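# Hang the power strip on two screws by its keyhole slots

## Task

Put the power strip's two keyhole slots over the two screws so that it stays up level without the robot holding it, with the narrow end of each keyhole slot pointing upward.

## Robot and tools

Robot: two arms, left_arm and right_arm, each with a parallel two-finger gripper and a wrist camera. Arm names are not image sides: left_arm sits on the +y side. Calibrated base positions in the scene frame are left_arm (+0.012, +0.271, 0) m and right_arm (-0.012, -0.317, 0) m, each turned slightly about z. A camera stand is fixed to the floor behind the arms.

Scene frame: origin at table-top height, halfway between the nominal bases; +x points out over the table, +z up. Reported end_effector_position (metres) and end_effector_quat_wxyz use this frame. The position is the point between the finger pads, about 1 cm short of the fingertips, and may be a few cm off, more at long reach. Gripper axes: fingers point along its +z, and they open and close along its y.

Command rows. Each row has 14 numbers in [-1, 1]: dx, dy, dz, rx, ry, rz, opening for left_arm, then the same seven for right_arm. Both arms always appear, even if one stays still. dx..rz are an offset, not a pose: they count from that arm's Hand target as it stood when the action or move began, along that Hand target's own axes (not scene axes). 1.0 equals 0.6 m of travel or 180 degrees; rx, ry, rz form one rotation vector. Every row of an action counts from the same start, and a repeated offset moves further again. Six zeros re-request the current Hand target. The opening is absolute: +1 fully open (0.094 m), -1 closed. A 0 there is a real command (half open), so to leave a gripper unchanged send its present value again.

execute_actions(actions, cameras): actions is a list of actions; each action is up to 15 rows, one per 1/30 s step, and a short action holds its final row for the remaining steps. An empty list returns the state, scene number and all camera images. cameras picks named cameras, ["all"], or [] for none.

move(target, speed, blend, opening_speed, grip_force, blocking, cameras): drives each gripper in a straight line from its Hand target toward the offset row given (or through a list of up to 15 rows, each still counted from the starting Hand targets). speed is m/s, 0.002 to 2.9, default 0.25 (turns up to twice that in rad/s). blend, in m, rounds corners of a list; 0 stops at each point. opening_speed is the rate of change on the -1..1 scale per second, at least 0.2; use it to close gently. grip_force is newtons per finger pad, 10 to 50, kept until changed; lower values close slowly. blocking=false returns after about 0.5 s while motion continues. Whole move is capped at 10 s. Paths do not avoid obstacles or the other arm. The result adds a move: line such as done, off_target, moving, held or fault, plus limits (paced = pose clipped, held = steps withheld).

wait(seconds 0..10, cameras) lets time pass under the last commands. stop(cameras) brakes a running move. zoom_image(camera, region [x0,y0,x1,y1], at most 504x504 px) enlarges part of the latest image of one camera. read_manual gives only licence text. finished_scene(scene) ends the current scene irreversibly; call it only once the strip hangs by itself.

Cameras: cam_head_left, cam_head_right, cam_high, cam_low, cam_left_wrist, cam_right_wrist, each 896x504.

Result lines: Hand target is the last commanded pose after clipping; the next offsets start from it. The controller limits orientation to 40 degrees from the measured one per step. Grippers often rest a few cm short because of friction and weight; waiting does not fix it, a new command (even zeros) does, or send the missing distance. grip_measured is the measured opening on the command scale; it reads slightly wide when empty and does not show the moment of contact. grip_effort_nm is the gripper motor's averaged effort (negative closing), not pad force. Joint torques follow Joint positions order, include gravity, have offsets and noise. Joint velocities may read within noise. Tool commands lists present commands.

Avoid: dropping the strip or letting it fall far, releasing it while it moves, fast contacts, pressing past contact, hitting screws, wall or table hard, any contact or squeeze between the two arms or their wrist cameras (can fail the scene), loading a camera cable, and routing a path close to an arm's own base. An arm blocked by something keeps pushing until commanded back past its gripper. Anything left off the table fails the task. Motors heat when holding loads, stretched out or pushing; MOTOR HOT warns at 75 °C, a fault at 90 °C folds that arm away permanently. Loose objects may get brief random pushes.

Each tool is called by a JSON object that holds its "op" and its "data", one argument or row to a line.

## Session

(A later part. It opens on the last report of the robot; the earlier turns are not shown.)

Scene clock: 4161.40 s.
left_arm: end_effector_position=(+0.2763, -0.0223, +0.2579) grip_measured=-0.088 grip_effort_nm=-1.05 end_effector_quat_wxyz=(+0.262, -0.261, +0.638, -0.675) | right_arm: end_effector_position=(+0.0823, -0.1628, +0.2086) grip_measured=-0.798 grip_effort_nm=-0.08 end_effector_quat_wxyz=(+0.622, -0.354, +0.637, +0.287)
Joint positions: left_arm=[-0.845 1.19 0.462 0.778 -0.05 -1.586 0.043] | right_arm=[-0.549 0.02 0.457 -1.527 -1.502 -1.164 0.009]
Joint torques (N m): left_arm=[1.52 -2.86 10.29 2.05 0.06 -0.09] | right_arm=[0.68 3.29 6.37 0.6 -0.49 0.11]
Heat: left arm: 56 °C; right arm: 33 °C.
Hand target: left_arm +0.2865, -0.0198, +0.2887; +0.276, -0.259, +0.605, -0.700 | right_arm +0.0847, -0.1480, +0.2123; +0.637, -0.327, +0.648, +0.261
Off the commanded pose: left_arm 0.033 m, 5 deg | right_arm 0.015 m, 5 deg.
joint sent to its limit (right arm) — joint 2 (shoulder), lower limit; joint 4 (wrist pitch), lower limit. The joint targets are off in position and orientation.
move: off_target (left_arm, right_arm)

{"op": "execute_actions", "data": {
  "actions": []
}}

{"op": "zoom_image", "data": {
  "camera": "cam_right_wrist",
  "region": [560, 0, 630, 90]
}}

{"op": "zoom_image", "data": {
  "camera": "cam_left_wrist",
  "region": [200, 0, 704, 504]
}}

{"op": "zoom_image", "data": {
  "camera": "cam_head_right",
  "region": [370, 145, 470, 245]
}}

{"op": "zoom_image", "data": {
  "camera": "cam_head_left",
  "region": [380, 140, 480, 240]
}}

Scene clock: 4169.70 s.
left_arm: end_effector_position=(+0.2763, -0.0223, +0.2579) grip_measured=-0.088 grip_effort_nm=-1.05 end_effector_quat_wxyz=(+0.262, -0.261, +0.638, -0.675) | right_arm: end_effector_position=(+0.0823, -0.1628, +0.2086) grip_measured=-0.798 grip_effort_nm=-0.08 end_effector_quat_wxyz=(+0.622, -0.354, +0.637, +0.287)
Joint positions: left_arm=[-0.845 1.19 0.462 0.778 -0.05 -1.586 0.043] | right_arm=[-0.549 0.02 0.457 -1.527 -1.502 -1.164 0.009]
Joint velocities: within noise
Joint torques (N m): left_arm=[1.5 -2.76 10.32 2.04 0.05 -0.1] | right_arm=[0.51 3.19 6.27 0.6 -0.46 0.11]
Heat: left arm: 55 °C; right arm: 33 °C.
Hand target: left_arm +0.2865, -0.0198, +0.2887; +0.276, -0.259, +0.605, -0.700 | right_arm +0.0847, -0.1480, +0.2123; +0.637, -0.327, +0.648, +0.261
Tool commands: left_gripper/opening=-0.16 right_gripper/opening=-0.8
Off the commanded pose: left_arm 0.033 m, 5 deg | right_arm 0.015 m, 5 deg.

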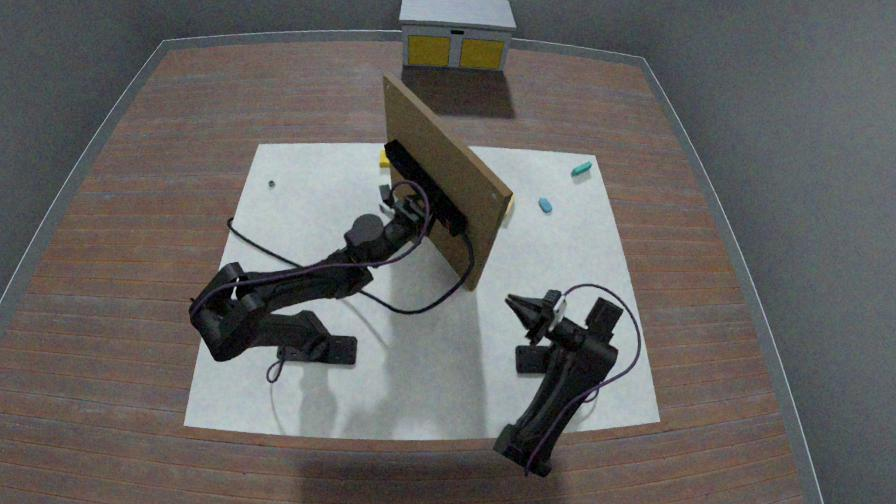

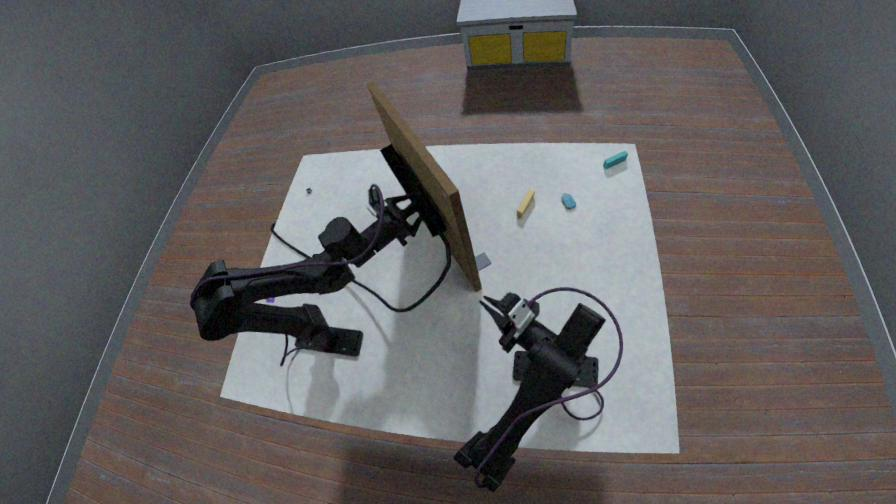

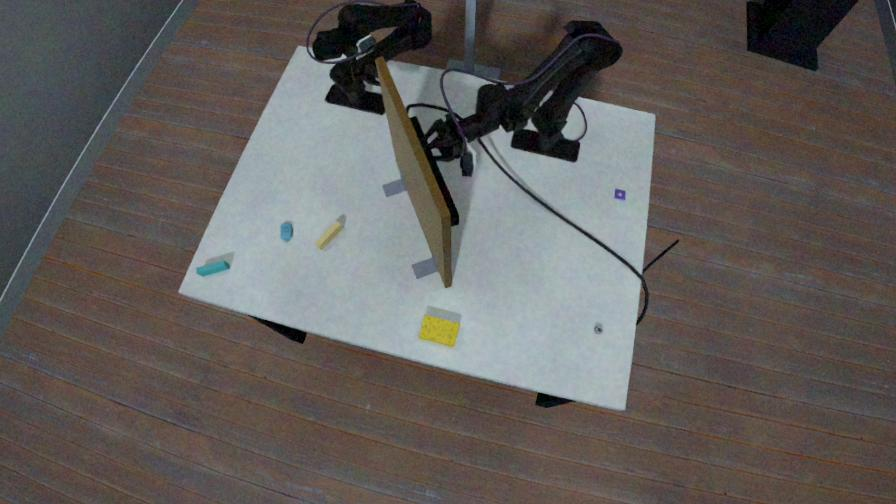

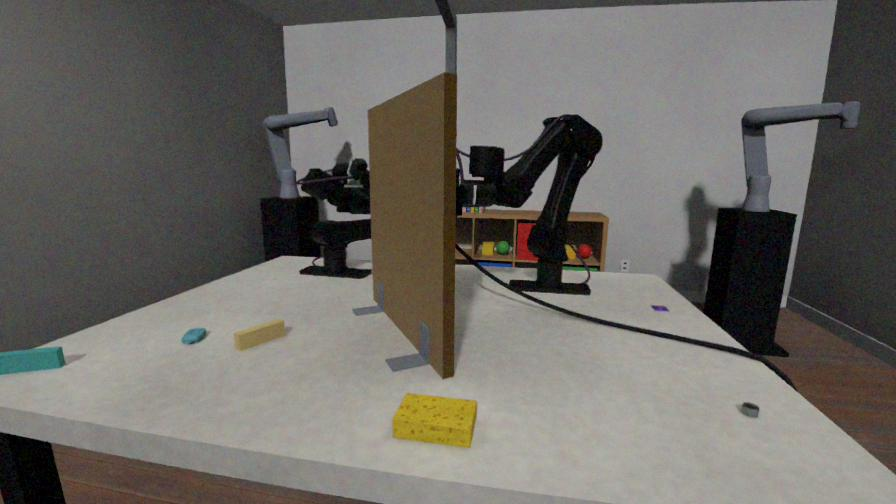

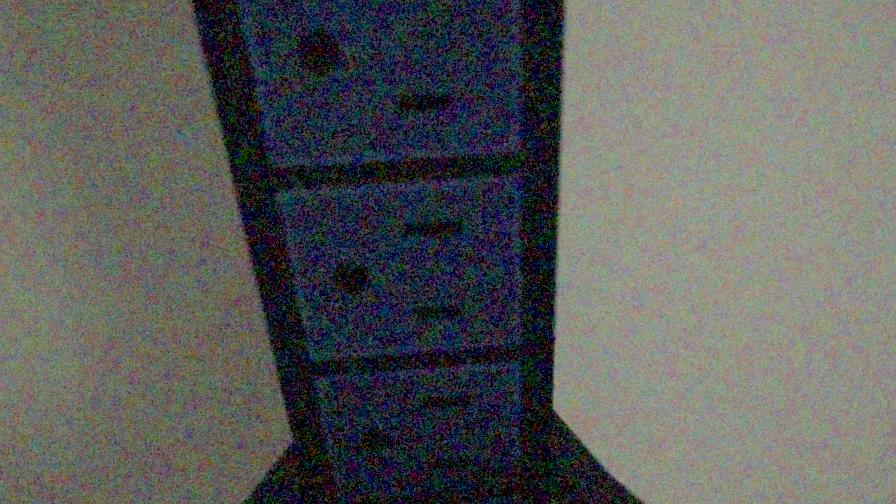

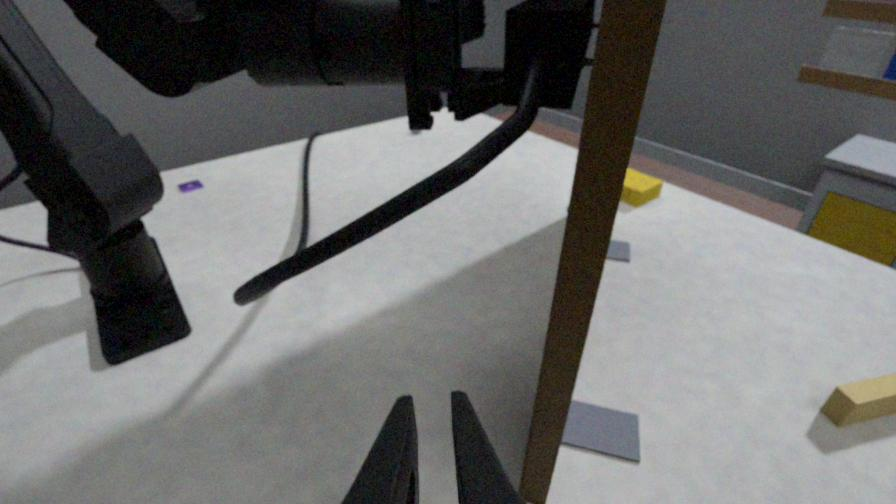

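Scaled by 5.600.

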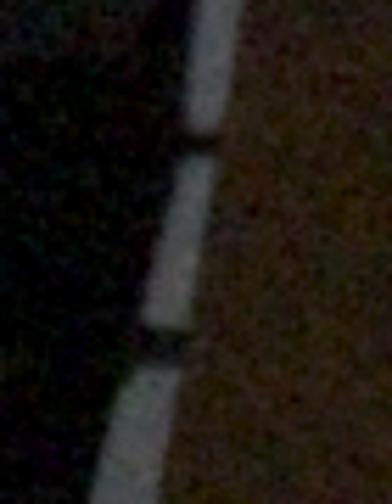

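Scaled by 1.000.

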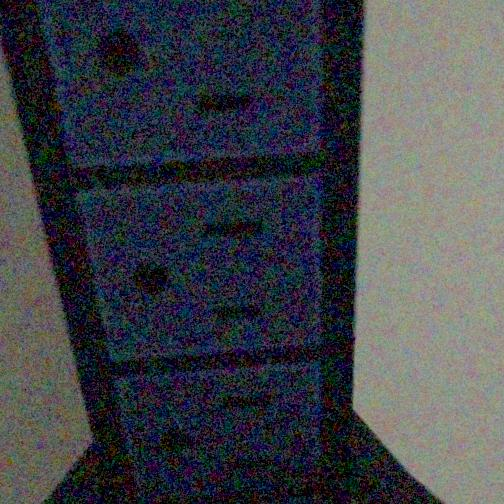

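Scaled by 5.040.

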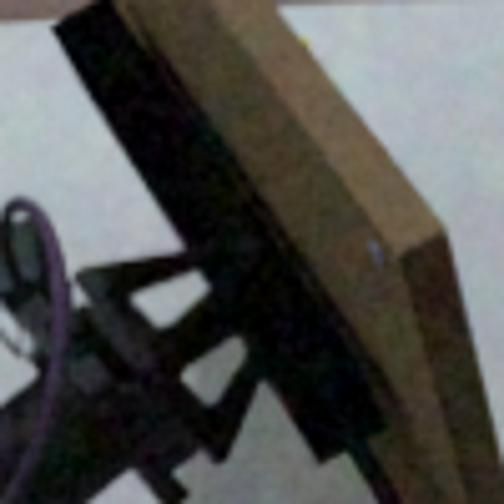

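Scaled by 5.040.

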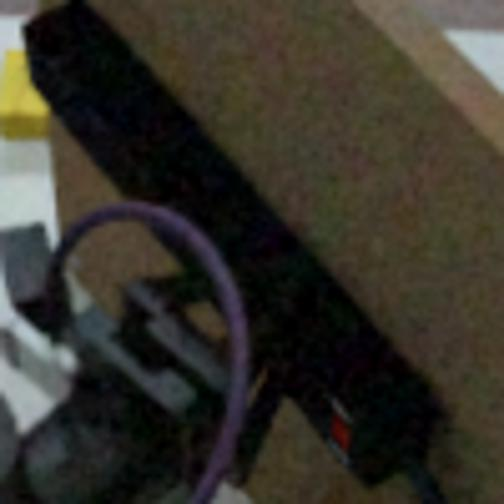

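{"op": "move", "data": {
  "target": [0,0,-0.006,0,0,0,-0.16,0,0,0,0,0,0,-0.8],
  "speed": 0.03
}}

{"op": "move", "data": {
  "target": [0,0,-0.003,0,0,0,-0.16,0,0,0,0,0,0,-0.8],
  "speed": 0.03
}}

{"op": "move", "data": {
  "target": [0,0,-0.003,0,0,0,-0.16,0,0,0,0,0,0,-0.8],
  "speed": 0.03
}}

{"op": "move", "data": {
  "target": [0,0,-0.003,0,0,0,-0.16,0,0,0,0,0,0,-0.8],
  "speed": 0.03
}}

Scene clock: 4180.67 s.
left_arm: end_effector_position=(+0.2763, -0.0223, +0.2579) grip_measured=-0.088 grip_effort_nm=-1.05 end_effector_quat_wxyz=(+0.262, -0.261, +0.638, -0.675) | right_arm: end_effector_position=(+0.0823, -0.1628, +0.2086) grip_measured=-0.798 grip_effort_nm=-0.08 end_effector_quat_wxyz=(+0.622, -0.354, +0.637, +0.287)
Joint positions: left_arm=[-0.845 1.19 0.462 0.778 -0.05 -1.586 0.043] | right_arm=[-0.549 0.02 0.457 -1.527 -1.502 -1.164 0.009]
Joint torques (N m): left_arm=[1.36 -3.81 9.47 2 0.02 -0.1] | right_arm=[0.68 3.34 6.28 0.63 -0.47 0.12]
Heat: left arm: 55 °C; right arm: 33 °C.
Hand target: left_arm +0.2840, -0.0172, +0.2883; +0.276, -0.259, +0.605, -0.700 | right_arm +0.0847, -0.1480, +0.2123; +0.637, -0.327, +0.648, +0.261
Off the commanded pose: left_arm 0.032 m, 5 deg | right_arm 0.015 m, 5 deg.
joint sent to its limit (right arm) — joint 2 (shoulder), lower limit; joint 4 (wrist pitch), lower limit. The joint targets are off in position and orientation.
move: off_target (left_arm, right_arm)

Scene clock: 4181.67 s.
left_arm: end_effector_position=(+0.2763, -0.0223, +0.2579) grip_measured=-0.088 grip_effort_nm=-1.05 end_effector_quat_wxyz=(+0.262, -0.261, +0.638, -0.675) | right_arm: end_effector_position=(+0.0823, -0.1628, +0.2086) grip_measured=-0.798 grip_effort_nm=-0.08 end_effector_quat_wxyz=(+0.622, -0.354, +0.637, +0.287)
Joint positions: left_arm=[-0.845 1.19 0.462 0.778 -0.05 -1.586 0.043] | right_arm=[-0.549 0.02 0.457 -1.527 -1.502 -1.164 0.009]
Joint torques (N m): left_arm=[1.44 -4.42 9.03 1.97 0.04 -0.1] | right_arm=[0.55 3.29 6.37 0.63 -0.46 0.13]
Heat: left arm: 55 °C; right arm: 33 °C.
Hand target: left_arm +0.2827, -0.0160, +0.2880; +0.276, -0.259, +0.605, -0.700 | right_arm +0.0847, -0.1480, +0.2123; +0.637, -0.327, +0.648, +0.261
Off the commanded pose: left_arm 0.031 m, 5 deg | right_arm 0.015 m, 5 deg.
joint sent to its limit (right arm) — joint 2 (shoulder), lower limit; joint 4 (wrist pitch), lower limit. The joint targets are off in position and orientation.
move: off_target (left_arm, right_arm)

Scene clock: 4182.67 s.
left_arm: end_effector_position=(+0.2763, -0.0223, +0.2579) grip_measured=-0.088 grip_effort_nm=-1.05 end_effector_quat_wxyz=(+0.262, -0.261, +0.638, -0.675) | right_arm: end_effector_position=(+0.0823, -0.1628, +0.2086) grip_measured=-0.798 grip_effort_nm=-0.08 end_effector_quat_wxyz=(+0.622, -0.354, +0.637, +0.287)
Joint positions: left_arm=[-0.845 1.19 0.462 0.778 -0.05 -1.586 0.043] | right_arm=[-0.549 0.02 0.457 -1.527 -1.502 -1.164 0.009]
Joint torques (N m): left_arm=[1.39 -5 8.61 1.98 0.02 -0.09] | right_arm=[0.69 3.22 6.32 0.62 -0.49 0.13]
Heat: left arm: 55 °C; right arm: 33 °C.
Hand target: left_arm +0.2815, -0.0147, +0.2878; +0.276, -0.259, +0.605, -0.700 | right_arm +0.0847, -0.1480, +0.2123; +0.637, -0.327, +0.648, +0.261
Off the commanded pose: left_arm 0.031 m, 5 deg | right_arm 0.015 m, 5 deg.
joint sent to its limit (right arm) — joint 2 (shoulder), lower limit; joint 4 (wrist pitch), lower limit. The joint targets are off in position and orientation.
move: off_target (left_arm, right_arm)

Scene clock: 4183.67 s.
left_arm: end_effector_position=(+0.2763, -0.0223, +0.2579) grip_measured=-0.088 grip_effort_nm=-1.05 end_effector_quat_wxyz=(+0.262, -0.261, +0.638, -0.675) | right_arm: end_effector_position=(+0.0823, -0.1628, +0.2086) grip_measured=-0.798 grip_effort_nm=-0.08 end_effector_quat_wxyz=(+0.622, -0.354, +0.637, +0.287)
Joint positions: left_arm=[-0.845 1.19 0.462 0.778 -0.05 -1.586 0.043] | right_arm=[-0.549 0.02 0.457 -1.527 -1.502 -1.164 0.009]
Joint torques (N m): left_arm=[1.33 -5.48 8.14 1.95 0 -0.1] | right_arm=[0.58 3.28 6.35 0.6 -0.5 0.12]
Heat: left arm: 55 °C; right arm: 33 °C.
Hand target: left_arm +0.2802, -0.0134, +0.2875; +0.276, -0.259, +0.605, -0.700 | right_arm +0.0847, -0.1480, +0.2123; +0.637, -0.327, +0.648, +0.261
Off the commanded pose: left_arm 0.031 m, 5 deg | right_arm 0.015 m, 5 deg.
joint sent to its limit (right arm) — joint 2 (shoulder), lower limit; joint 4 (wrist pitch), lower limit. The joint targets are off in position and orientation.
move: off_target (left_arm, right_arm)

{"op": "move", "data": {
  "target": [-0.004,0,0.00,0,0,0,-0.16,0,0,0,0,0,0,-0.8],
  "speed": 0.03
}}

{"op": "move", "data": {
  "target": [-0.004,0,0.00,0,0,0,-0.16,0,0,0,0,0,0,-0.8],
  "speed": 0.03
}}

{"op": "move", "data": {
  "target": [-0.004,0,0.00,0,0,0,-0.16,0,0,0,0,0,0,-0.8],
  "speed": 0.03
}}

Scene clock: 4192.63 s.
left_arm: end_effector_position=(+0.2763, -0.0223, +0.2579) grip_measured=-0.088 grip_effort_nm=-1.05 end_effector_quat_wxyz=(+0.260, -0.258, +0.639, -0.676) | right_arm: end_effector_position=(+0.0823, -0.1628, +0.2086) grip_measured=-0.798 grip_effort_nm=-0.09 end_effector_quat_wxyz=(+0.622, -0.354, +0.637, +0.287)
Joint positions: left_arm=[-0.839 1.19 0.462 0.778 -0.036 -1.586 0.043] | right_arm=[-0.549 0.02 0.457 -1.527 -1.502 -1.164 0.009]
Joint torques (N m): left_arm=[1.66 -5.5 8.23 1.92 -0.03 -0.09] | right_arm=[0.53 3.26 6.23 0.61 -0.46 0.11]
Heat: left arm: 54 °C; right arm: 33 °C.
Hand target: left_arm +0.2820, -0.0117, +0.2875; +0.276, -0.259, +0.605, -0.700 | right_arm +0.0847, -0.1480, +0.2123; +0.637, -0.327, +0.648, +0.261
Off the commanded pose: left_arm 0.032 m, 5 deg | right_arm 0.015 m, 5 deg.
joint sent to its limit (right arm) — joint 2 (shoulder), lower limit; joint 4 (wrist pitch), lower limit. The joint targets are off in position and orientation.
move: off_target (left_arm, right_arm)

Scene clock: 4193.63 s.
left_arm: end_effector_position=(+0.2766, -0.0221, +0.2579) grip_measured=-0.088 grip_effort_nm=-1.05 end_effector_quat_wxyz=(+0.257, -0.255, +0.640, -0.677) | right_arm: end_effector_position=(+0.0823, -0.1628, +0.2086) grip_measured=-0.798 grip_effort_nm=-0.08 end_effector_quat_wxyz=(+0.622, -0.354, +0.637, +0.287)
Joint positions: left_arm=[-0.83 1.19 0.462 0.778 -0.018 -1.586 0.043] | right_arm=[-0.549 0.02 0.457 -1.527 -1.502 -1.164 0.009]
Joint torques (N m): left_arm=[1.88 -5.49 8.1 1.94 -0.1 -0.12] | right_arm=[0.65 3.28 6.39 0.6 -0.47 0.09]
Heat: left arm: 54 °C; right arm: 33 °C.
Hand target: left_arm +0.2837, -0.0101, +0.2874; +0.276, -0.259, +0.605, -0.700 | right_arm +0.0847, -0.1480, +0.2123; +0.637, -0.327, +0.648, +0.261
Off the commanded pose: left_arm 0.033 m, 5 deg | right_arm 0.015 m, 5 deg.
joint sent to its limit (right arm) — joint 2 (shoulder), lower limit; joint 4 (wrist pitch), lower limit. The joint targets are off in position and orientation.
move: off_target (left_arm, right_arm)

Scene clock: 4194.63 s.
left_arm: end_effector_position=(+0.2765, -0.0223, +0.2579) grip_measured=-0.088 grip_effort_nm=-1.05 end_effector_quat_wxyz=(+0.254, -0.252, +0.642, -0.679) | right_arm: end_effector_position=(+0.0823, -0.1628, +0.2086) grip_measured=-0.798 grip_effort_nm=-0.09 end_effector_quat_wxyz=(+0.622, -0.354, +0.637, +0.287)
Joint positions: left_arm=[-0.822 1.19 0.462 0.778 0 -1.587 0.043] | right_arm=[-0.549 0.02 0.457 -1.527 -1.502 -1.164 0.009]
Joint torques (N m): left_arm=[2.06 -5.48 8.01 1.95 -0.17 -0.13] | right_arm=[0.51 3.25 6.38 0.62 -0.48 0.12]
Heat: left arm: 54 °C; right arm: 33 °C.
Hand target: left_arm +0.2854, -0.0084, +0.2873; +0.276, -0.259, +0.605, -0.700 | right_arm +0.0847, -0.1480, +0.2123; +0.637, -0.327, +0.648, +0.261
Off the commanded pose: left_arm 0.034 m, 6 deg | right_arm 0.015 m, 5 deg.
joint sent to its limit (right arm) — joint 2 (shoulder), lower limit; joint 4 (wrist pitch), lower limit. The joint targets are off in position and orientation.
move: off_target (left_arm, right_arm)

{"op": "move", "data": {
  "target": [0,0,-0.006,0,0,0,-0.16,0,0,0,0,0,0,-0.8],
  "speed": 0.03
}}

{"op": "move", "data": {
  "target": [0,0,-0.006,0,0,0,-0.16,0,0,0,0,0,0,-0.8],
  "speed": 0.03
}}

{"op": "move", "data": {
  "target": [0,0,-0.006,0,0,0,-0.16,0,0,0,0,0,0,-0.8],
  "speed": 0.03
}}

Scene clock: 4201.87 s.
left_arm: end_effector_position=(+0.2758, -0.0206, +0.2599) grip_measured=-0.088 grip_effort_nm=-1.05 end_effector_quat_wxyz=(+0.252, -0.252, +0.639, -0.682) | right_arm: end_effector_position=(+0.0823, -0.1628, +0.2086) grip_measured=-0.798 grip_effort_nm=-0.08 end_effector_quat_wxyz=(+0.622, -0.354, +0.637, +0.287)
Joint positions: left_arm=[-0.817 1.181 0.458 0.778 0.006 -1.592 0.043] | right_arm=[-0.549 0.02 0.457 -1.527 -1.502 -1.164 0.009]
Joint torques (N m): left_arm=[1.74 -6.11 7.42 1.89 -0.28 -0.06] | right_arm=[0.64 3.29 6.31 0.61 -0.5 0.11]
Heat: left arm: 54 °C; right arm: 33 °C.
Hand target: left_arm +0.2829, -0.0058, +0.2868; +0.276, -0.259, +0.605, -0.700 | right_arm +0.0847, -0.1480, +0.2123; +0.637, -0.327, +0.648, +0.261
Off the commanded pose: left_arm 0.032 m, 5 deg | right_arm 0.015 m, 5 deg.
joint sent to its limit (right arm) — joint 2 (shoulder), lower limit; joint 4 (wrist pitch), lower limit. The joint targets are off in position and orientation.
move: off_target (left_arm, right_arm)

Scene clock: 4202.90 s.
left_arm: end_effector_position=(+0.2834, -0.0094, +0.2646) grip_measured=-0.088 grip_effort_nm=-1.05 end_effector_quat_wxyz=(+0.267, -0.262, +0.629, -0.681) | right_arm: end_effector_position=(+0.0823, -0.1628, +0.2086) grip_measured=-0.798 grip_effort_nm=-0.08 end_effector_quat_wxyz=(+0.622, -0.354, +0.637, +0.287)
Joint positions: left_arm=[-0.788 1.162 0.454 0.778 -0.004 -1.592 0.043] | right_arm=[-0.549 0.02 0.457 -1.527 -1.502 -1.164 0.009]
Joint torques (N m): left_arm=[0.31 -5.72 7.16 1.81 -0.13 -0.07] | right_arm=[0.64 3.26 6.38 0.61 -0.49 0.14]
Heat: left arm: 54 °C; right arm: 33 °C.
Hand target: left_arm +0.2804, -0.0033, +0.2864; +0.276, -0.259, +0.605, -0.700 | right_arm +0.0847, -0.1480, +0.2123; +0.637, -0.327, +0.648, +0.261
Off the commanded pose: left_arm 0.023 m, 4 deg | right_arm 0.015 m, 5 deg.
joint sent to its limit (right arm) — joint 2 (shoulder), lower limit; joint 4 (wrist pitch), lower limit. The joint targets are off in position and orientation.
move: off_target (left_arm, right_arm)

Scene clock: 4203.90 s.
left_arm: end_effector_position=(+0.2810, -0.0068, +0.2657) grip_measured=-0.088 grip_effort_nm=-1.05 end_effector_quat_wxyz=(+0.268, -0.262, +0.627, -0.683) | right_arm: end_effector_position=(+0.0823, -0.1628, +0.2086) grip_measured=-0.798 grip_effort_nm=-0.08 end_effector_quat_wxyz=(+0.622, -0.354, +0.637, +0.287)
Joint positions: left_arm=[-0.788 1.145 0.443 0.778 -0.004 -1.592 0.043] | right_arm=[-0.549 0.02 0.457 -1.527 -1.502 -1.164 0.009]
Joint torques (N m): left_arm=[0.28 -5.6 6.98 1.72 -0.13 -0.08] | right_arm=[0.53 3.28 6.28 0.61 -0.47 0.1]
Heat: left arm: 54 °C; right arm: 33 °C.
Hand target: left_arm +0.2779, -0.0008, +0.2859; +0.276, -0.259, +0.605, -0.700 | right_arm +0.0847, -0.1480, +0.2123; +0.637, -0.327, +0.648, +0.261
Off the commanded pose: left_arm 0.021 m, 3 deg | right_arm 0.015 m, 5 deg.
joint sent to its limit (right arm) — joint 2 (shoulder), lower limit; joint 4 (wrist pitch), lower limit. The joint targets are off in position and orientation.
move: off_target (left_arm, right_arm)

{"op": "move", "data": {
  "target": [0.028,0,-0.003,0,0,0,-0.16,0,0,0,0,0,0,-0.8],
  "speed": 0.05
}}

Scene clock: 4228.90 s.
left_arm: end_effector_position=(+0.2709, -0.0146, +0.2679) grip_measured=-0.088 grip_effort_nm=-1.05 end_effector_quat_wxyz=(+0.270, -0.265, +0.623, -0.684) | right_arm: end_effector_position=(+0.0823, -0.1628, +0.2086) grip_measured=-0.798 grip_effort_nm=-0.08 end_effector_quat_wxyz=(+0.622, -0.354, +0.637, +0.287)
Joint positions: left_arm=[-0.859 1.139 0.443 0.778 -0.085 -1.59 0.043] | right_arm=[-0.549 0.02 0.457 -1.527 -1.502 -1.164 0.009]
Joint torques (N m): left_arm=[-0.68 -5.57 6.89 1.69 -0.21 0.05] | right_arm=[0.68 3.23 6.49 0.6 -0.48 0.13]
Heat: left arm: 55 °C; right arm: 33 °C.
Hand target: left_arm +0.2646, -0.0113, +0.2861; +0.276, -0.259, +0.605, -0.700 | right_arm +0.0847, -0.1480, +0.2123; +0.637, -0.327, +0.648, +0.261
Off the commanded pose: left_arm 0.020 m, 3 deg | right_arm 0.015 m, 5 deg.
joint sent to its limit (right arm) — joint 2 (shoulder), lower limit; joint 4 (wrist pitch), lower limit. The joint targets are off in position and orientation.
move: off_target (left_arm, right_arm)

{"op": "move", "data": {
  "target": [-0.001,0.006,0.012,0,0,0,-0.16,0,0,0,0,0,0,-0.8],
  "speed": 0.04
}}

{"op": "move", "data": {
  "target": [-0.001,0.004,0.004,0,0,0,-0.16,0,0,0,0,0,0,-0.8],
  "speed": 0.04
}}

Scene clock: 4235.30 s.
left_arm: end_effector_position=(+0.2718, -0.0156, +0.2645) grip_measured=-0.088 grip_effort_nm=-1.05 end_effector_quat_wxyz=(+0.270, -0.267, +0.627, -0.681) | right_arm: end_effector_position=(+0.0823, -0.1628, +0.2086) grip_measured=-0.798 grip_effort_nm=-0.08 end_effector_quat_wxyz=(+0.622, -0.354, +0.637, +0.287)
Joint positions: left_arm=[-0.859 1.148 0.443 0.778 -0.085 -1.59 0.043] | right_arm=[-0.549 0.02 0.457 -1.527 -1.502 -1.164 0.009]
Joint torques (N m): left_arm=[-0.29 -2.95 7.83 2.03 -0.11 0.01] | right_arm=[0.62 3.33 6.31 0.61 -0.45 0.14]
Heat: left arm: 55 °C; right arm: 33 °C.
Hand target: left_arm +0.2703, -0.0164, +0.2835; +0.276, -0.259, +0.605, -0.700 | right_arm +0.0847, -0.1480, +0.2123; +0.637, -0.327, +0.648, +0.261
Off the commanded pose: left_arm 0.019 m, 4 deg | right_arm 0.015 m, 5 deg.
joint sent to its limit (right arm) — joint 2 (shoulder), lower limit; joint 4 (wrist pitch), lower limit. The joint targets are off in position and orientation.
move: off_target (left_arm, right_arm)

Scene clock: 4236.30 s.
left_arm: end_effector_position=(+0.2734, -0.0174, +0.2583) grip_measured=-0.088 grip_effort_nm=-1.05 end_effector_quat_wxyz=(+0.268, -0.268, +0.632, -0.675) | right_arm: end_effector_position=(+0.0823, -0.1628, +0.2086) grip_measured=-0.798 grip_effort_nm=-0.09 end_effector_quat_wxyz=(+0.622, -0.354, +0.637, +0.287)
Joint positions: left_arm=[-0.859 1.165 0.443 0.778 -0.085 -1.59 0.043] | right_arm=[-0.549 0.02 0.457 -1.527 -1.502 -1.164 0.009]
Joint torques (N m): left_arm=[0.01 -3.06 7.83 2.22 -0.05 0] | right_arm=[0.46 3.23 6.31 0.64 -0.48 0.11]
Heat: left arm: 55 °C; right arm: 33 °C.
Hand target: left_arm +0.2726, -0.0179, +0.2814; +0.276, -0.259, +0.605, -0.700 | right_arm +0.0847, -0.1480, +0.2123; +0.637, -0.327, +0.648, +0.261
Off the commanded pose: left_arm 0.023 m, 4 deg | right_arm 0.015 m, 5 deg.
joint sent to its limit (right arm) — joint 2 (shoulder), lower limit; joint 4 (wrist pitch), lower limit. The joint targets are off in position and orientation.
move: off_target (left_arm, right_arm)

{"op": "move", "data": {
  "target": [0,-0.016,0.010,0,0,0,-0.16,0,0,0,0,0,0,-0.8],
  "speed": 0.04
}}

{"op": "move", "data": {
  "target": [0,-0.006,0.004,0,0,0,-0.16,0,0,0,0,0,0,-0.8],
  "speed": 0.04
}}

Scene clock: 4245.00 s.
left_arm: end_effector_position=(+0.2734, -0.0174, +0.2583) grip_measured=-0.088 grip_effort_nm=-1.05 end_effector_quat_wxyz=(+0.268, -0.268, +0.632, -0.675) | right_arm: end_effector_position=(+0.0823, -0.1628, +0.2086) grip_measured=-0.798 grip_effort_nm=-0.08 end_effector_quat_wxyz=(+0.622, -0.354, +0.637, +0.287)
Joint positions: left_arm=[-0.859 1.165 0.443 0.778 -0.085 -1.59 0.043] | right_arm=[-0.549 0.02 0.457 -1.527 -1.502 -1.164 0.009]
Joint torques (N m): left_arm=[0.2 -3.45 11.21 1.73 -0.01 0.02] | right_arm=[0.66 3.23 6.34 0.61 -0.48 0.11]
Heat: left arm: 55 °C; right arm: 33 °C.
Hand target: left_arm +0.2761, -0.0210, +0.2917; +0.276, -0.259, +0.605, -0.700 | right_arm +0.0847, -0.1480, +0.2123; +0.637, -0.327, +0.648, +0.261
Off the commanded pose: left_arm 0.034 m, 4 deg | right_arm 0.015 m, 5 deg.
joint sent to its limit (right arm) — joint 2 (shoulder), lower limit; joint 4 (wrist pitch), lower limit. The joint targets are off in position and orientation.
move: off_target (left_arm, right_arm)

Scene clock: 4246.07 s.
left_arm: end_effector_position=(+0.2743, -0.0186, +0.2631) grip_measured=-0.088 grip_effort_nm=-1.05 end_effector_quat_wxyz=(+0.269, -0.268, +0.630, -0.678) | right_arm: end_effector_position=(+0.0823, -0.1628, +0.2086) grip_measured=-0.798 grip_effort_nm=-0.08 end_effector_quat_wxyz=(+0.622, -0.354, +0.637, +0.287)
Joint positions: left_arm=[-0.859 1.165 0.457 0.771 -0.085 -1.59 0.043] | right_arm=[-0.549 0.02 0.457 -1.527 -1.502 -1.164 0.009]
Joint torques (N m): left_arm=[0.39 -3.41 11.48 1.62 0.01 0.01] | right_arm=[0.64 3.26 6.26 0.61 -0.51 0.1]
Heat: left arm: 55 °C; right arm: 33 °C.
Hand target: left_arm +0.2775, -0.0223, +0.2957; +0.276, -0.259, +0.605, -0.701 | right_arm +0.0847, -0.1480, +0.2123; +0.637, -0.327, +0.648, +0.261
Off the commanded pose: left_arm 0.033 m, 4 deg | right_arm 0.015 m, 5 deg.
joint sent to its limit (right arm) — joint 2 (shoulder), lower limit; joint 4 (wrist pitch), lower limit. The joint targets are off in position and orientation.
move: off_target (left_arm, right_arm)

{"op": "move", "data": {
  "target": [0,0.000,0.006,0,0,0,-0.16,0,0,0,0,0,0,-0.8],
  "speed": 0.04
}}

{"op": "move", "data": {
  "target": [0,0.0,0.004,0,0,0,-0.16,0,0,0,0,0,0,-0.8],
  "speed": 0.04,
  "cameras": ["cam_right_wrist"]
}}

{"op": "zoom_image", "data": {
  "camera": "cam_right_wrist",
  "region": [560, 0, 630, 90]
}}

Scene clock: 4250.93 s.
left_arm: end_effector_position=(+0.2760, -0.0206, +0.2640) grip_measured=-0.088 grip_effort_nm=-1.05 end_effector_quat_wxyz=(+0.269, -0.268, +0.630, -0.677) | right_arm: end_effector_position=(+0.0823, -0.1628, +0.2086) grip_measured=-0.798 grip_effort_nm=-0.08 end_effector_quat_wxyz=(+0.622, -0.354, +0.637, +0.287)
Joint positions: left_arm=[-0.859 1.176 0.468 0.77 -0.085 -1.59 0.043] | right_arm=[-0.549 0.02 0.457 -1.527 -1.502 -1.164 0.009]
Joint torques (N m): left_arm=[0.47 -3.12 11.58 1.69 0.04 0.02] | right_arm=[0.51 3.15 6.26 0.61 -0.49 0.11]
Heat: left arm: 55 °C; right arm: 33 °C.
Hand target: left_arm +0.2800, -0.0248, +0.2962; +0.276, -0.259, +0.605, -0.701 | right_arm +0.0847, -0.1480, +0.2123; +0.637, -0.327, +0.648, +0.261
Off the commanded pose: left_arm 0.033 m, 4 deg | right_arm 0.015 m, 5 deg.
joint sent to its limit (right arm) — joint 2 (shoulder), lower limit; joint 4 (wrist pitch), lower limit. The joint targets are off in position and orientation.
move: off_target (left_arm, right_arm)

Scene clock: 4251.93 s.
left_arm: end_effector_position=(+0.2762, -0.0209, +0.2641) grip_measured=-0.088 grip_effort_nm=-1.05 end_effector_quat_wxyz=(+0.269, -0.268, +0.630, -0.677) | right_arm: end_effector_position=(+0.0823, -0.1628, +0.2086) grip_measured=-0.798 grip_effort_nm=-0.08 end_effector_quat_wxyz=(+0.622, -0.354, +0.637, +0.287)
Joint positions: left_arm=[-0.859 1.177 0.469 0.77 -0.085 -1.59 0.043] | right_arm=[-0.549 0.02 0.457 -1.527 -1.502 -1.164 0.009]
Joint torques (N m): left_arm=[0.49 -2.54 12.04 1.73 0.03 -0.01] | right_arm=[0.7 3.23 6.41 0.61 -0.51 0.16]
Heat: left arm: 55 °C; right arm: 33 °C.
Hand target: left_arm +0.2816, -0.0265, +0.2965; +0.276, -0.259, +0.605, -0.701 | right_arm +0.0847, -0.1480, +0.2123; +0.637, -0.327, +0.648, +0.261
Off the commanded pose: left_arm 0.033 m, 4 deg | right_arm 0.015 m, 5 deg.
joint sent to its limit (right arm) — joint 2 (shoulder), lower limit; joint 4 (wrist pitch), lower limit. The joint targets are off in position and orientation.
move: off_target (left_arm, right_arm)
Images, in order (width x height): cam_right_wrist 896x504.

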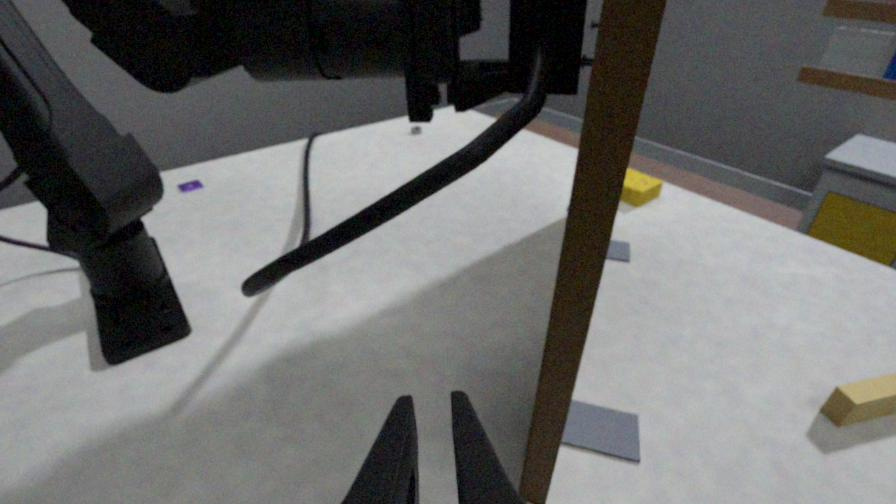

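Scaled by 5.600.

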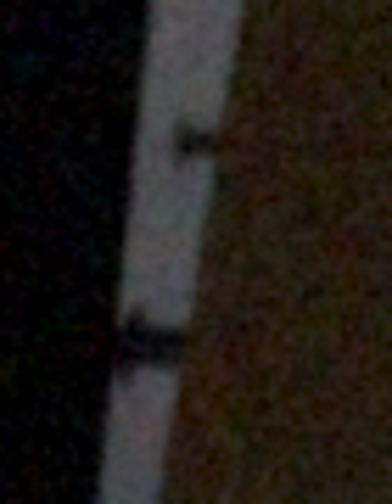

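{"op": "move", "data": {
  "target": [
    [0,0,-0.04,0,0,0,-0.16,0,0,0,0,0,0,-0.8],
    [0,0,-0.1,0,0,0,-0.16,0,0,0,0,0,0,-0.8],
    [0,0.0,-0.23,0,0,0,-0.16,0,0,0,0,0,0,-0.8],
    [0,0.0,-0.24,0,0.19,0,-0.16,0,0,0,0,0,0,-0.8]
  ],
  "speed": 0.12,
  "blend": 0.02
}}

Scene clock: 4287.43 s.
left_arm: end_effector_position=(+0.1851, +0.0735, +0.2652) grip_measured=-0.088 grip_effort_nm=-1.05 end_effector_quat_wxyz=(-0.062, +0.073, -0.669, +0.737) | right_arm: end_effector_position=(+0.0823, -0.1628, +0.2086) grip_measured=-0.798 grip_effort_nm=-0.09 end_effector_quat_wxyz=(+0.622, -0.354, +0.637, +0.287)
Joint positions: left_arm=[-0.142 0.773 0.239 0.798 1.206 -1.844 0.043] | right_arm=[-0.549 0.02 0.457 -1.527 -1.502 -1.164 0.009]
Joint torques (N m): left_arm=[0.72 -0.55 6.86 1.86 -0.07 -0.04] | right_arm=[0.55 3.28 6.23 0.6 -0.47 0.12]
Heat: left arm: 56 °C; right arm: 33 °C.
Hand target: left_arm +0.1813, +0.0750, +0.2772; -0.086, +0.042, -0.659, +0.746 | right_arm +0.0847, -0.1480, +0.2123; +0.637, -0.327, +0.648, +0.261
Off the commanded pose: left_arm 0.013 m, 5 deg | right_arm 0.015 m, 5 deg.
joint sent to its limit (right arm) — joint 2 (shoulder), lower limit; joint 4 (wrist pitch), lower limit. The joint targets are off in position and orientation.
move: off_target (left_arm, right_arm); blend cut to 0.0109 m at target 1, 0.018 m at target 2

{"op": "move", "data": {
  "target": [
    [0,-0.1,0,0.12,0,0,-0.16,0,0,0,0,0,0,-0.8],
    [0,-0.12,0,0.22,0,0,-0.16,0,0,0,0,0,0,-0.8]
  ],
  "speed": 0.15,
  "blend": 0.02,
  "cameras": ["cam_head_left","cam_head_right","cam_right_wrist","cam_high"]
}}

Scene clock: 4294.60 s.
left_arm: end_effector_position=(+0.1885, +0.0732, +0.3239) grip_measured=-0.088 grip_effort_nm=-1.05 end_effector_quat_wxyz=(-0.130, +0.127, -0.486, +0.855) | right_arm: end_effector_position=(+0.0823, -0.1628, +0.2086) grip_measured=-0.798 grip_effort_nm=-0.08 end_effector_quat_wxyz=(+0.622, -0.354, +0.637, +0.287)
Joint positions: left_arm=[-0.431 0.903 0.104 1.446 0.606 -2.081 0.043] | right_arm=[-0.549 0.02 0.457 -1.527 -1.502 -1.164 0.009]
Joint torques (N m): left_arm=[-0.7 -1.17 6.12 2.15 -0.68 -0.11] | right_arm=[0.59 3.29 6.27 0.61 -0.47 0.09]
Heat: left arm: 55 °C; right arm: 33 °C.
Hand target: left_arm +0.1760, +0.0833, +0.3486; -0.095, +0.010, -0.368, +0.925 | right_arm +0.0847, -0.1480, +0.2123; +0.637, -0.327, +0.648, +0.261
Off the commanded pose: left_arm 0.029 m, 21 deg | right_arm 0.015 m, 5 deg.
joint sent to its limit (left arm) — joint 4 (wrist pitch), upper limit; joint 6 (wrist roll), lower limit. The joint targets are off in position and orientation.
joint sent to its limit (right arm) — joint 2 (shoulder), lower limit; joint 4 (wrist pitch), lower limit. The joint targets are off in position and orientation.
move: off_target (left_arm, right_arm)
Images, in order (width x height): cam_head_left 896x504, cam_head_right 896x504, cam_high 896x504, cam_right_wrist 896x504.

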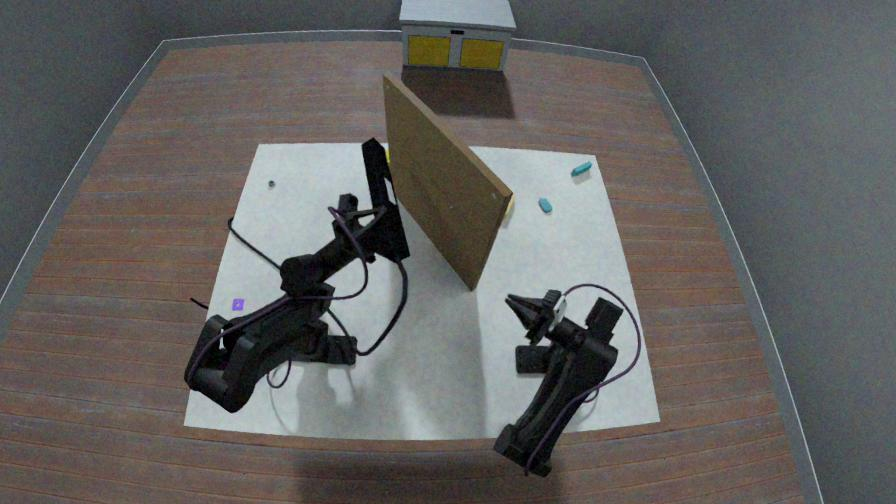

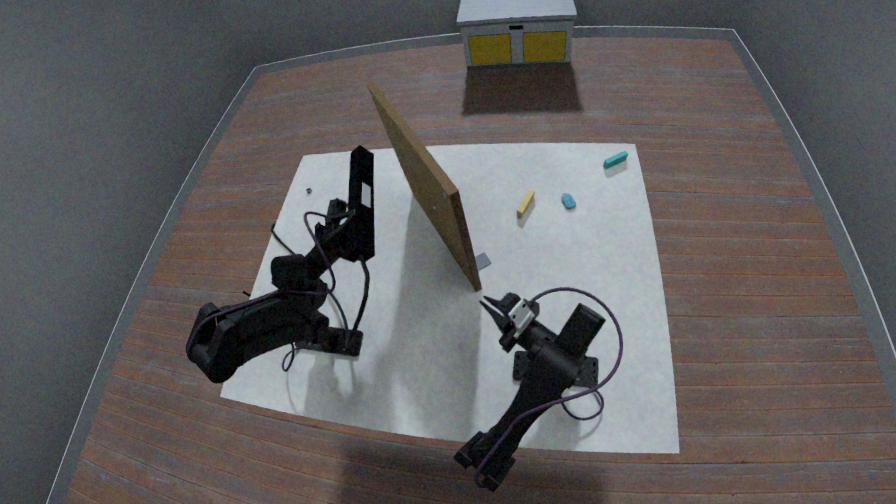

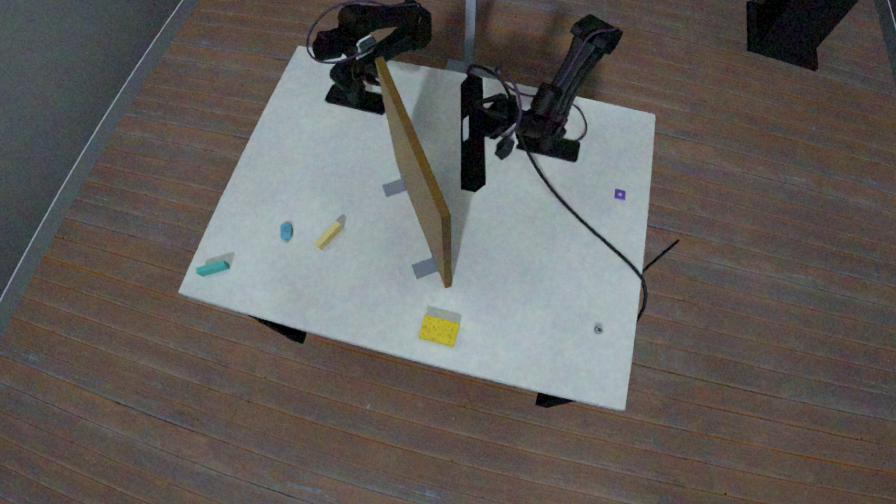

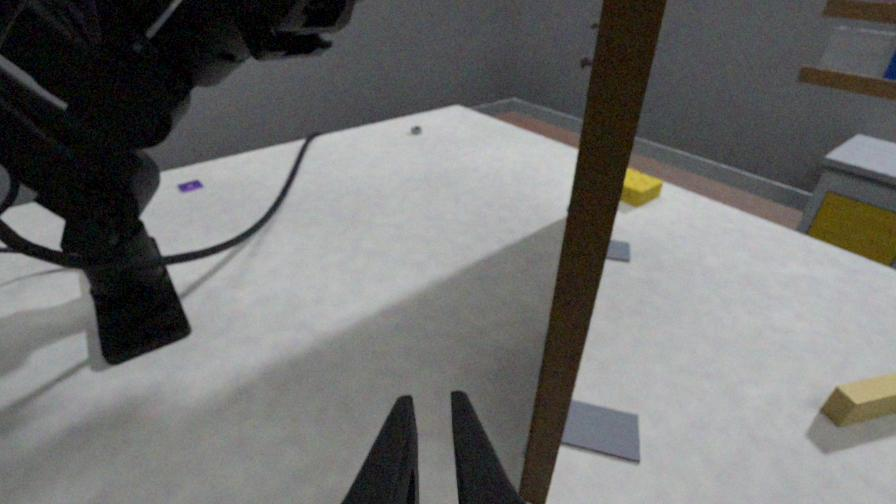

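{"op": "zoom_image", "data": {
  "camera": "cam_head_left",
  "region": [350, 130, 420, 270]
}}

{"op": "zoom_image", "data": {
  "camera": "cam_high",
  "region": [440, 60, 520, 200]
}}

{"op": "zoom_image", "data": {
  "camera": "cam_head_left",
  "region": [375, 200, 415, 265]
}}

{"op": "zoom_image", "data": {
  "camera": "cam_high",
  "region": [450, 140, 495, 195]
}}

Scaled by 3.600.

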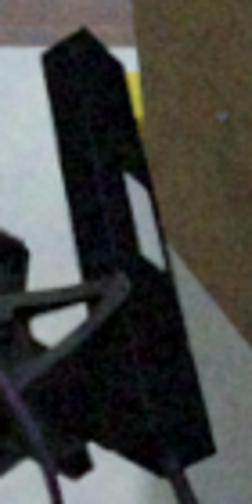

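Scaled by 3.600.

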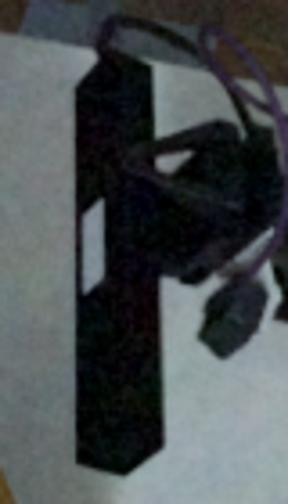

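Scaled by 7.754.

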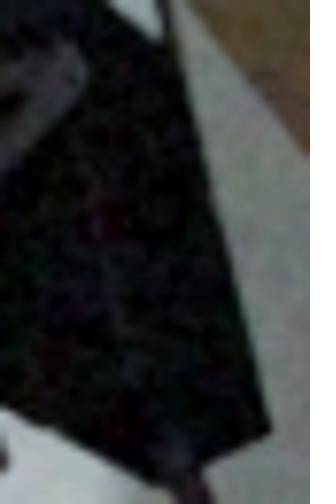

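Scaled by 9.164.

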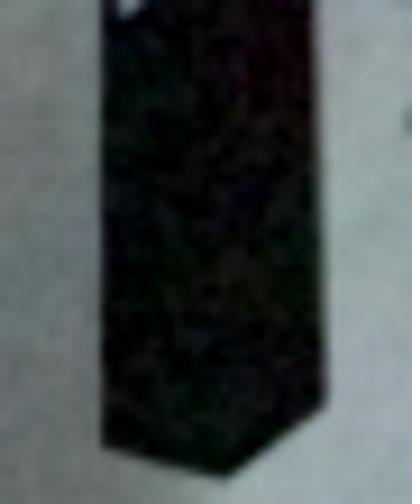

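{"op": "move", "data": {
  "target": [
    [0,-0.17,0.18,0.1,0,0,-0.16,0,0,0,0,0,0,-0.8]
  ],
  "speed": 0.15,
  "cameras": ["cam_head_left","cam_head_right","cam_right_wrist","cam_high"]
}}

Scene clock: 4313.80 s.
left_arm: end_effector_position=(+0.1879, +0.0625, +0.4579) grip_measured=-0.088 grip_effort_nm=-1.05 end_effector_quat_wxyz=(-0.131, +0.098, -0.337, +0.927) | right_arm: end_effector_position=(+0.0823, -0.1628, +0.2086) grip_measured=-0.798 grip_effort_nm=-0.08 end_effector_quat_wxyz=(+0.622, -0.354, +0.637, +0.287)
Joint positions: left_arm=[-0.656 1.003 0.462 1.451 0.305 -2.081 0.043] | right_arm=[-0.549 0.02 0.457 -1.527 -1.502 -1.164 0.009]
Joint torques (N m): left_arm=[-0.76 -1.63 10.54 1.76 -0.63 -0.09] | right_arm=[0.62 3.26 6.31 0.63 -0.47 0.1]
Heat: left arm: 54 °C; right arm: 33 °C.
Hand target: left_arm +0.1685, +0.0826, +0.4969; -0.095, -0.005, -0.219, +0.971 | right_arm +0.0847, -0.1480, +0.2123; +0.637, -0.327, +0.648, +0.261
Off the commanded pose: left_arm 0.048 m, 19 deg | right_arm 0.015 m, 5 deg.
joint sent to its limit (left arm) — joint 4 (wrist pitch), upper limit; joint 6 (wrist roll), lower limit. The joint targets are off in position and orientation.
joint sent to its limit (right arm) — joint 2 (shoulder), lower limit; joint 4 (wrist pitch), lower limit. The joint targets are off in position and orientation.
move: off_target (left_arm, right_arm)
Images, in order (width x height): cam_head_left 896x504, cam_head_right 896x504, cam_high 896x504, cam_right_wrist 896x504.

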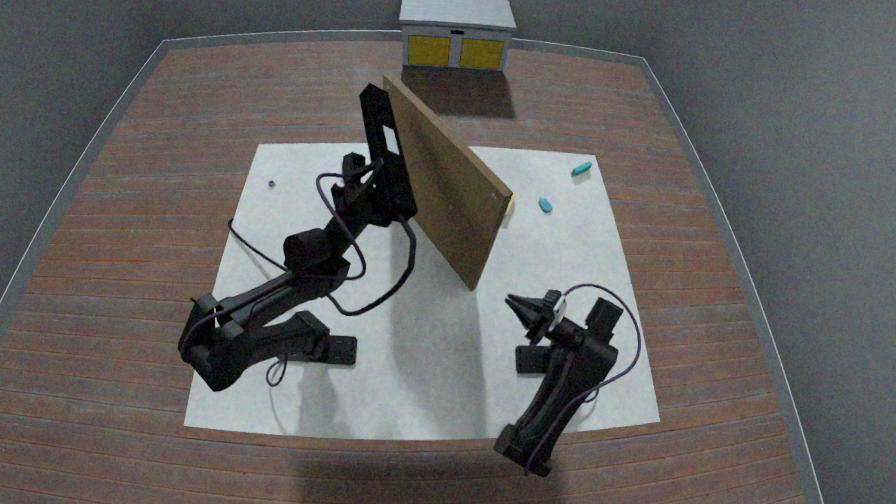

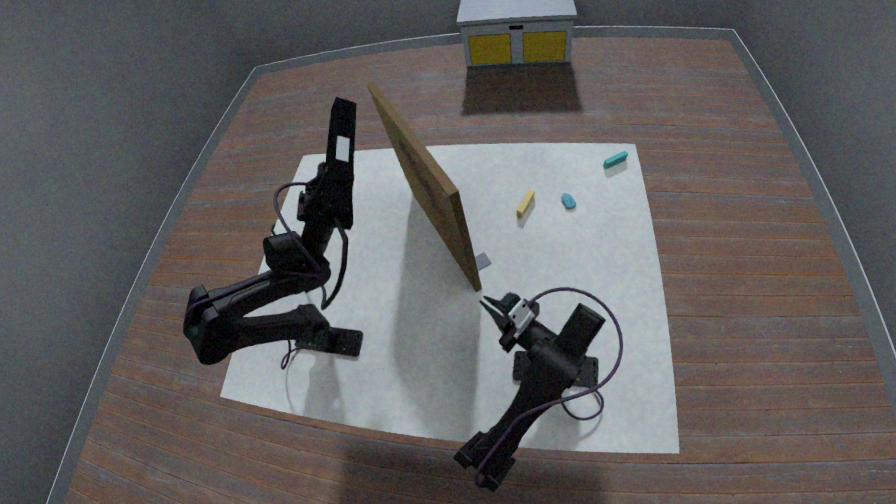

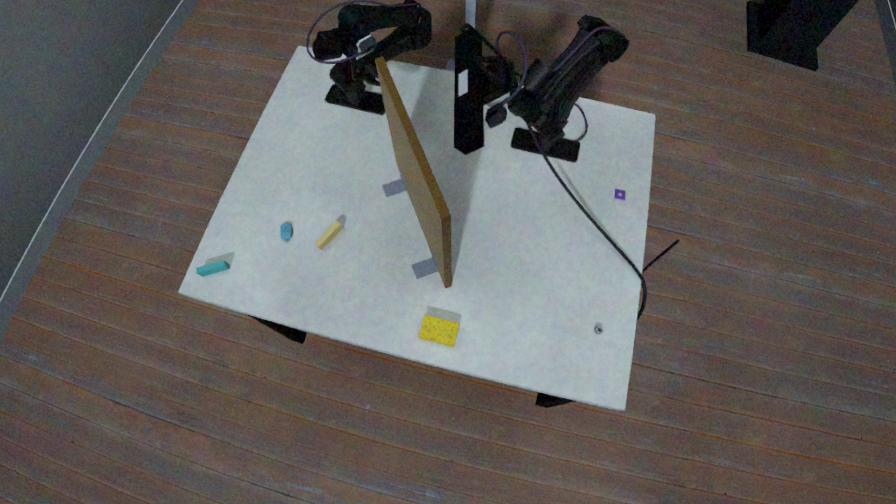

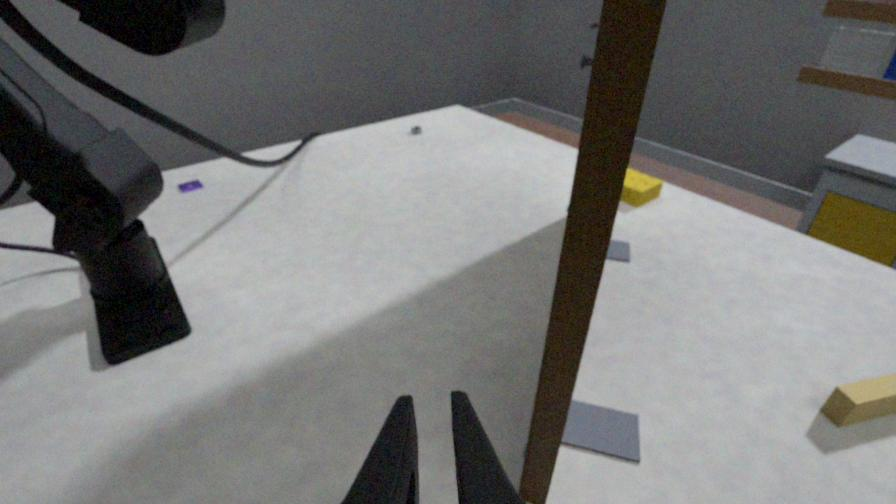

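{"op": "zoom_image", "data": {
  "camera": "cam_head_right",
  "region": [315, 90, 365, 165]
}}

{"op": "zoom_image", "data": {
  "camera": "cam_head_right",
  "region": [315, 155, 365, 235]
}}

{"op": "zoom_image", "data": {
  "camera": "cam_high",
  "region": [445, 20, 495, 90]
}}

{"op": "zoom_image", "data": {
  "camera": "cam_high",
  "region": [445, 85, 495, 160]
}}

{"op": "zoom_image", "data": {
  "camera": "cam_head_left",
  "region": [355, 75, 420, 160]
}}

{"op": "zoom_image", "data": {
  "camera": "cam_head_left",
  "region": [375, 145, 425, 225]
}}

Scaled by 6.720.

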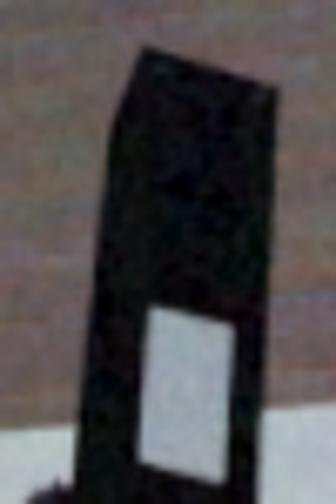

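Scaled by 6.300.

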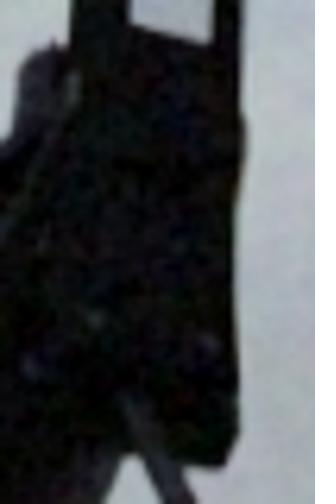

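Scaled by 7.200.

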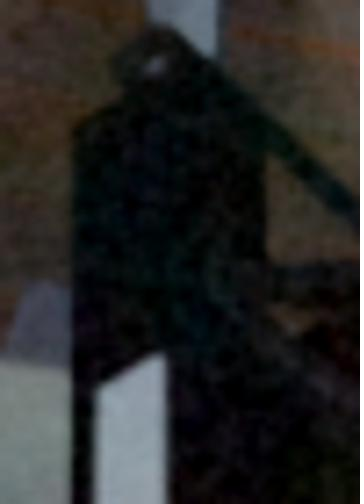

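Scaled by 6.720.

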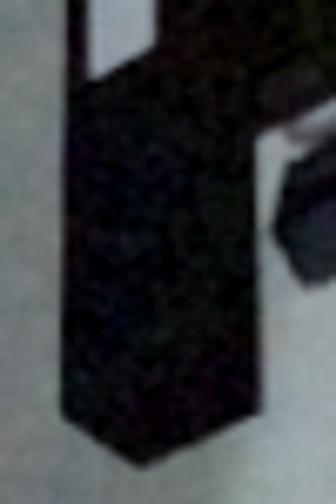

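Scaled by 5.929.

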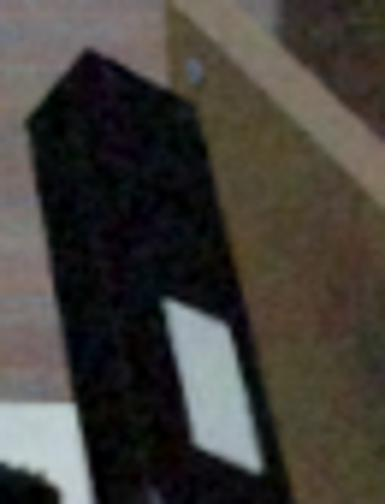

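Scaled by 6.300.

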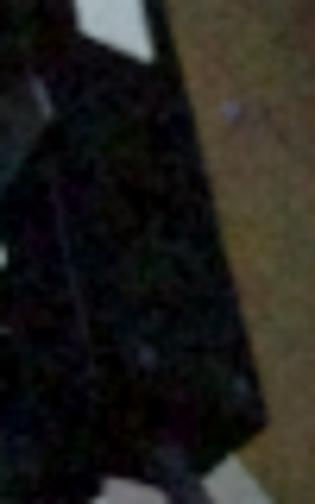

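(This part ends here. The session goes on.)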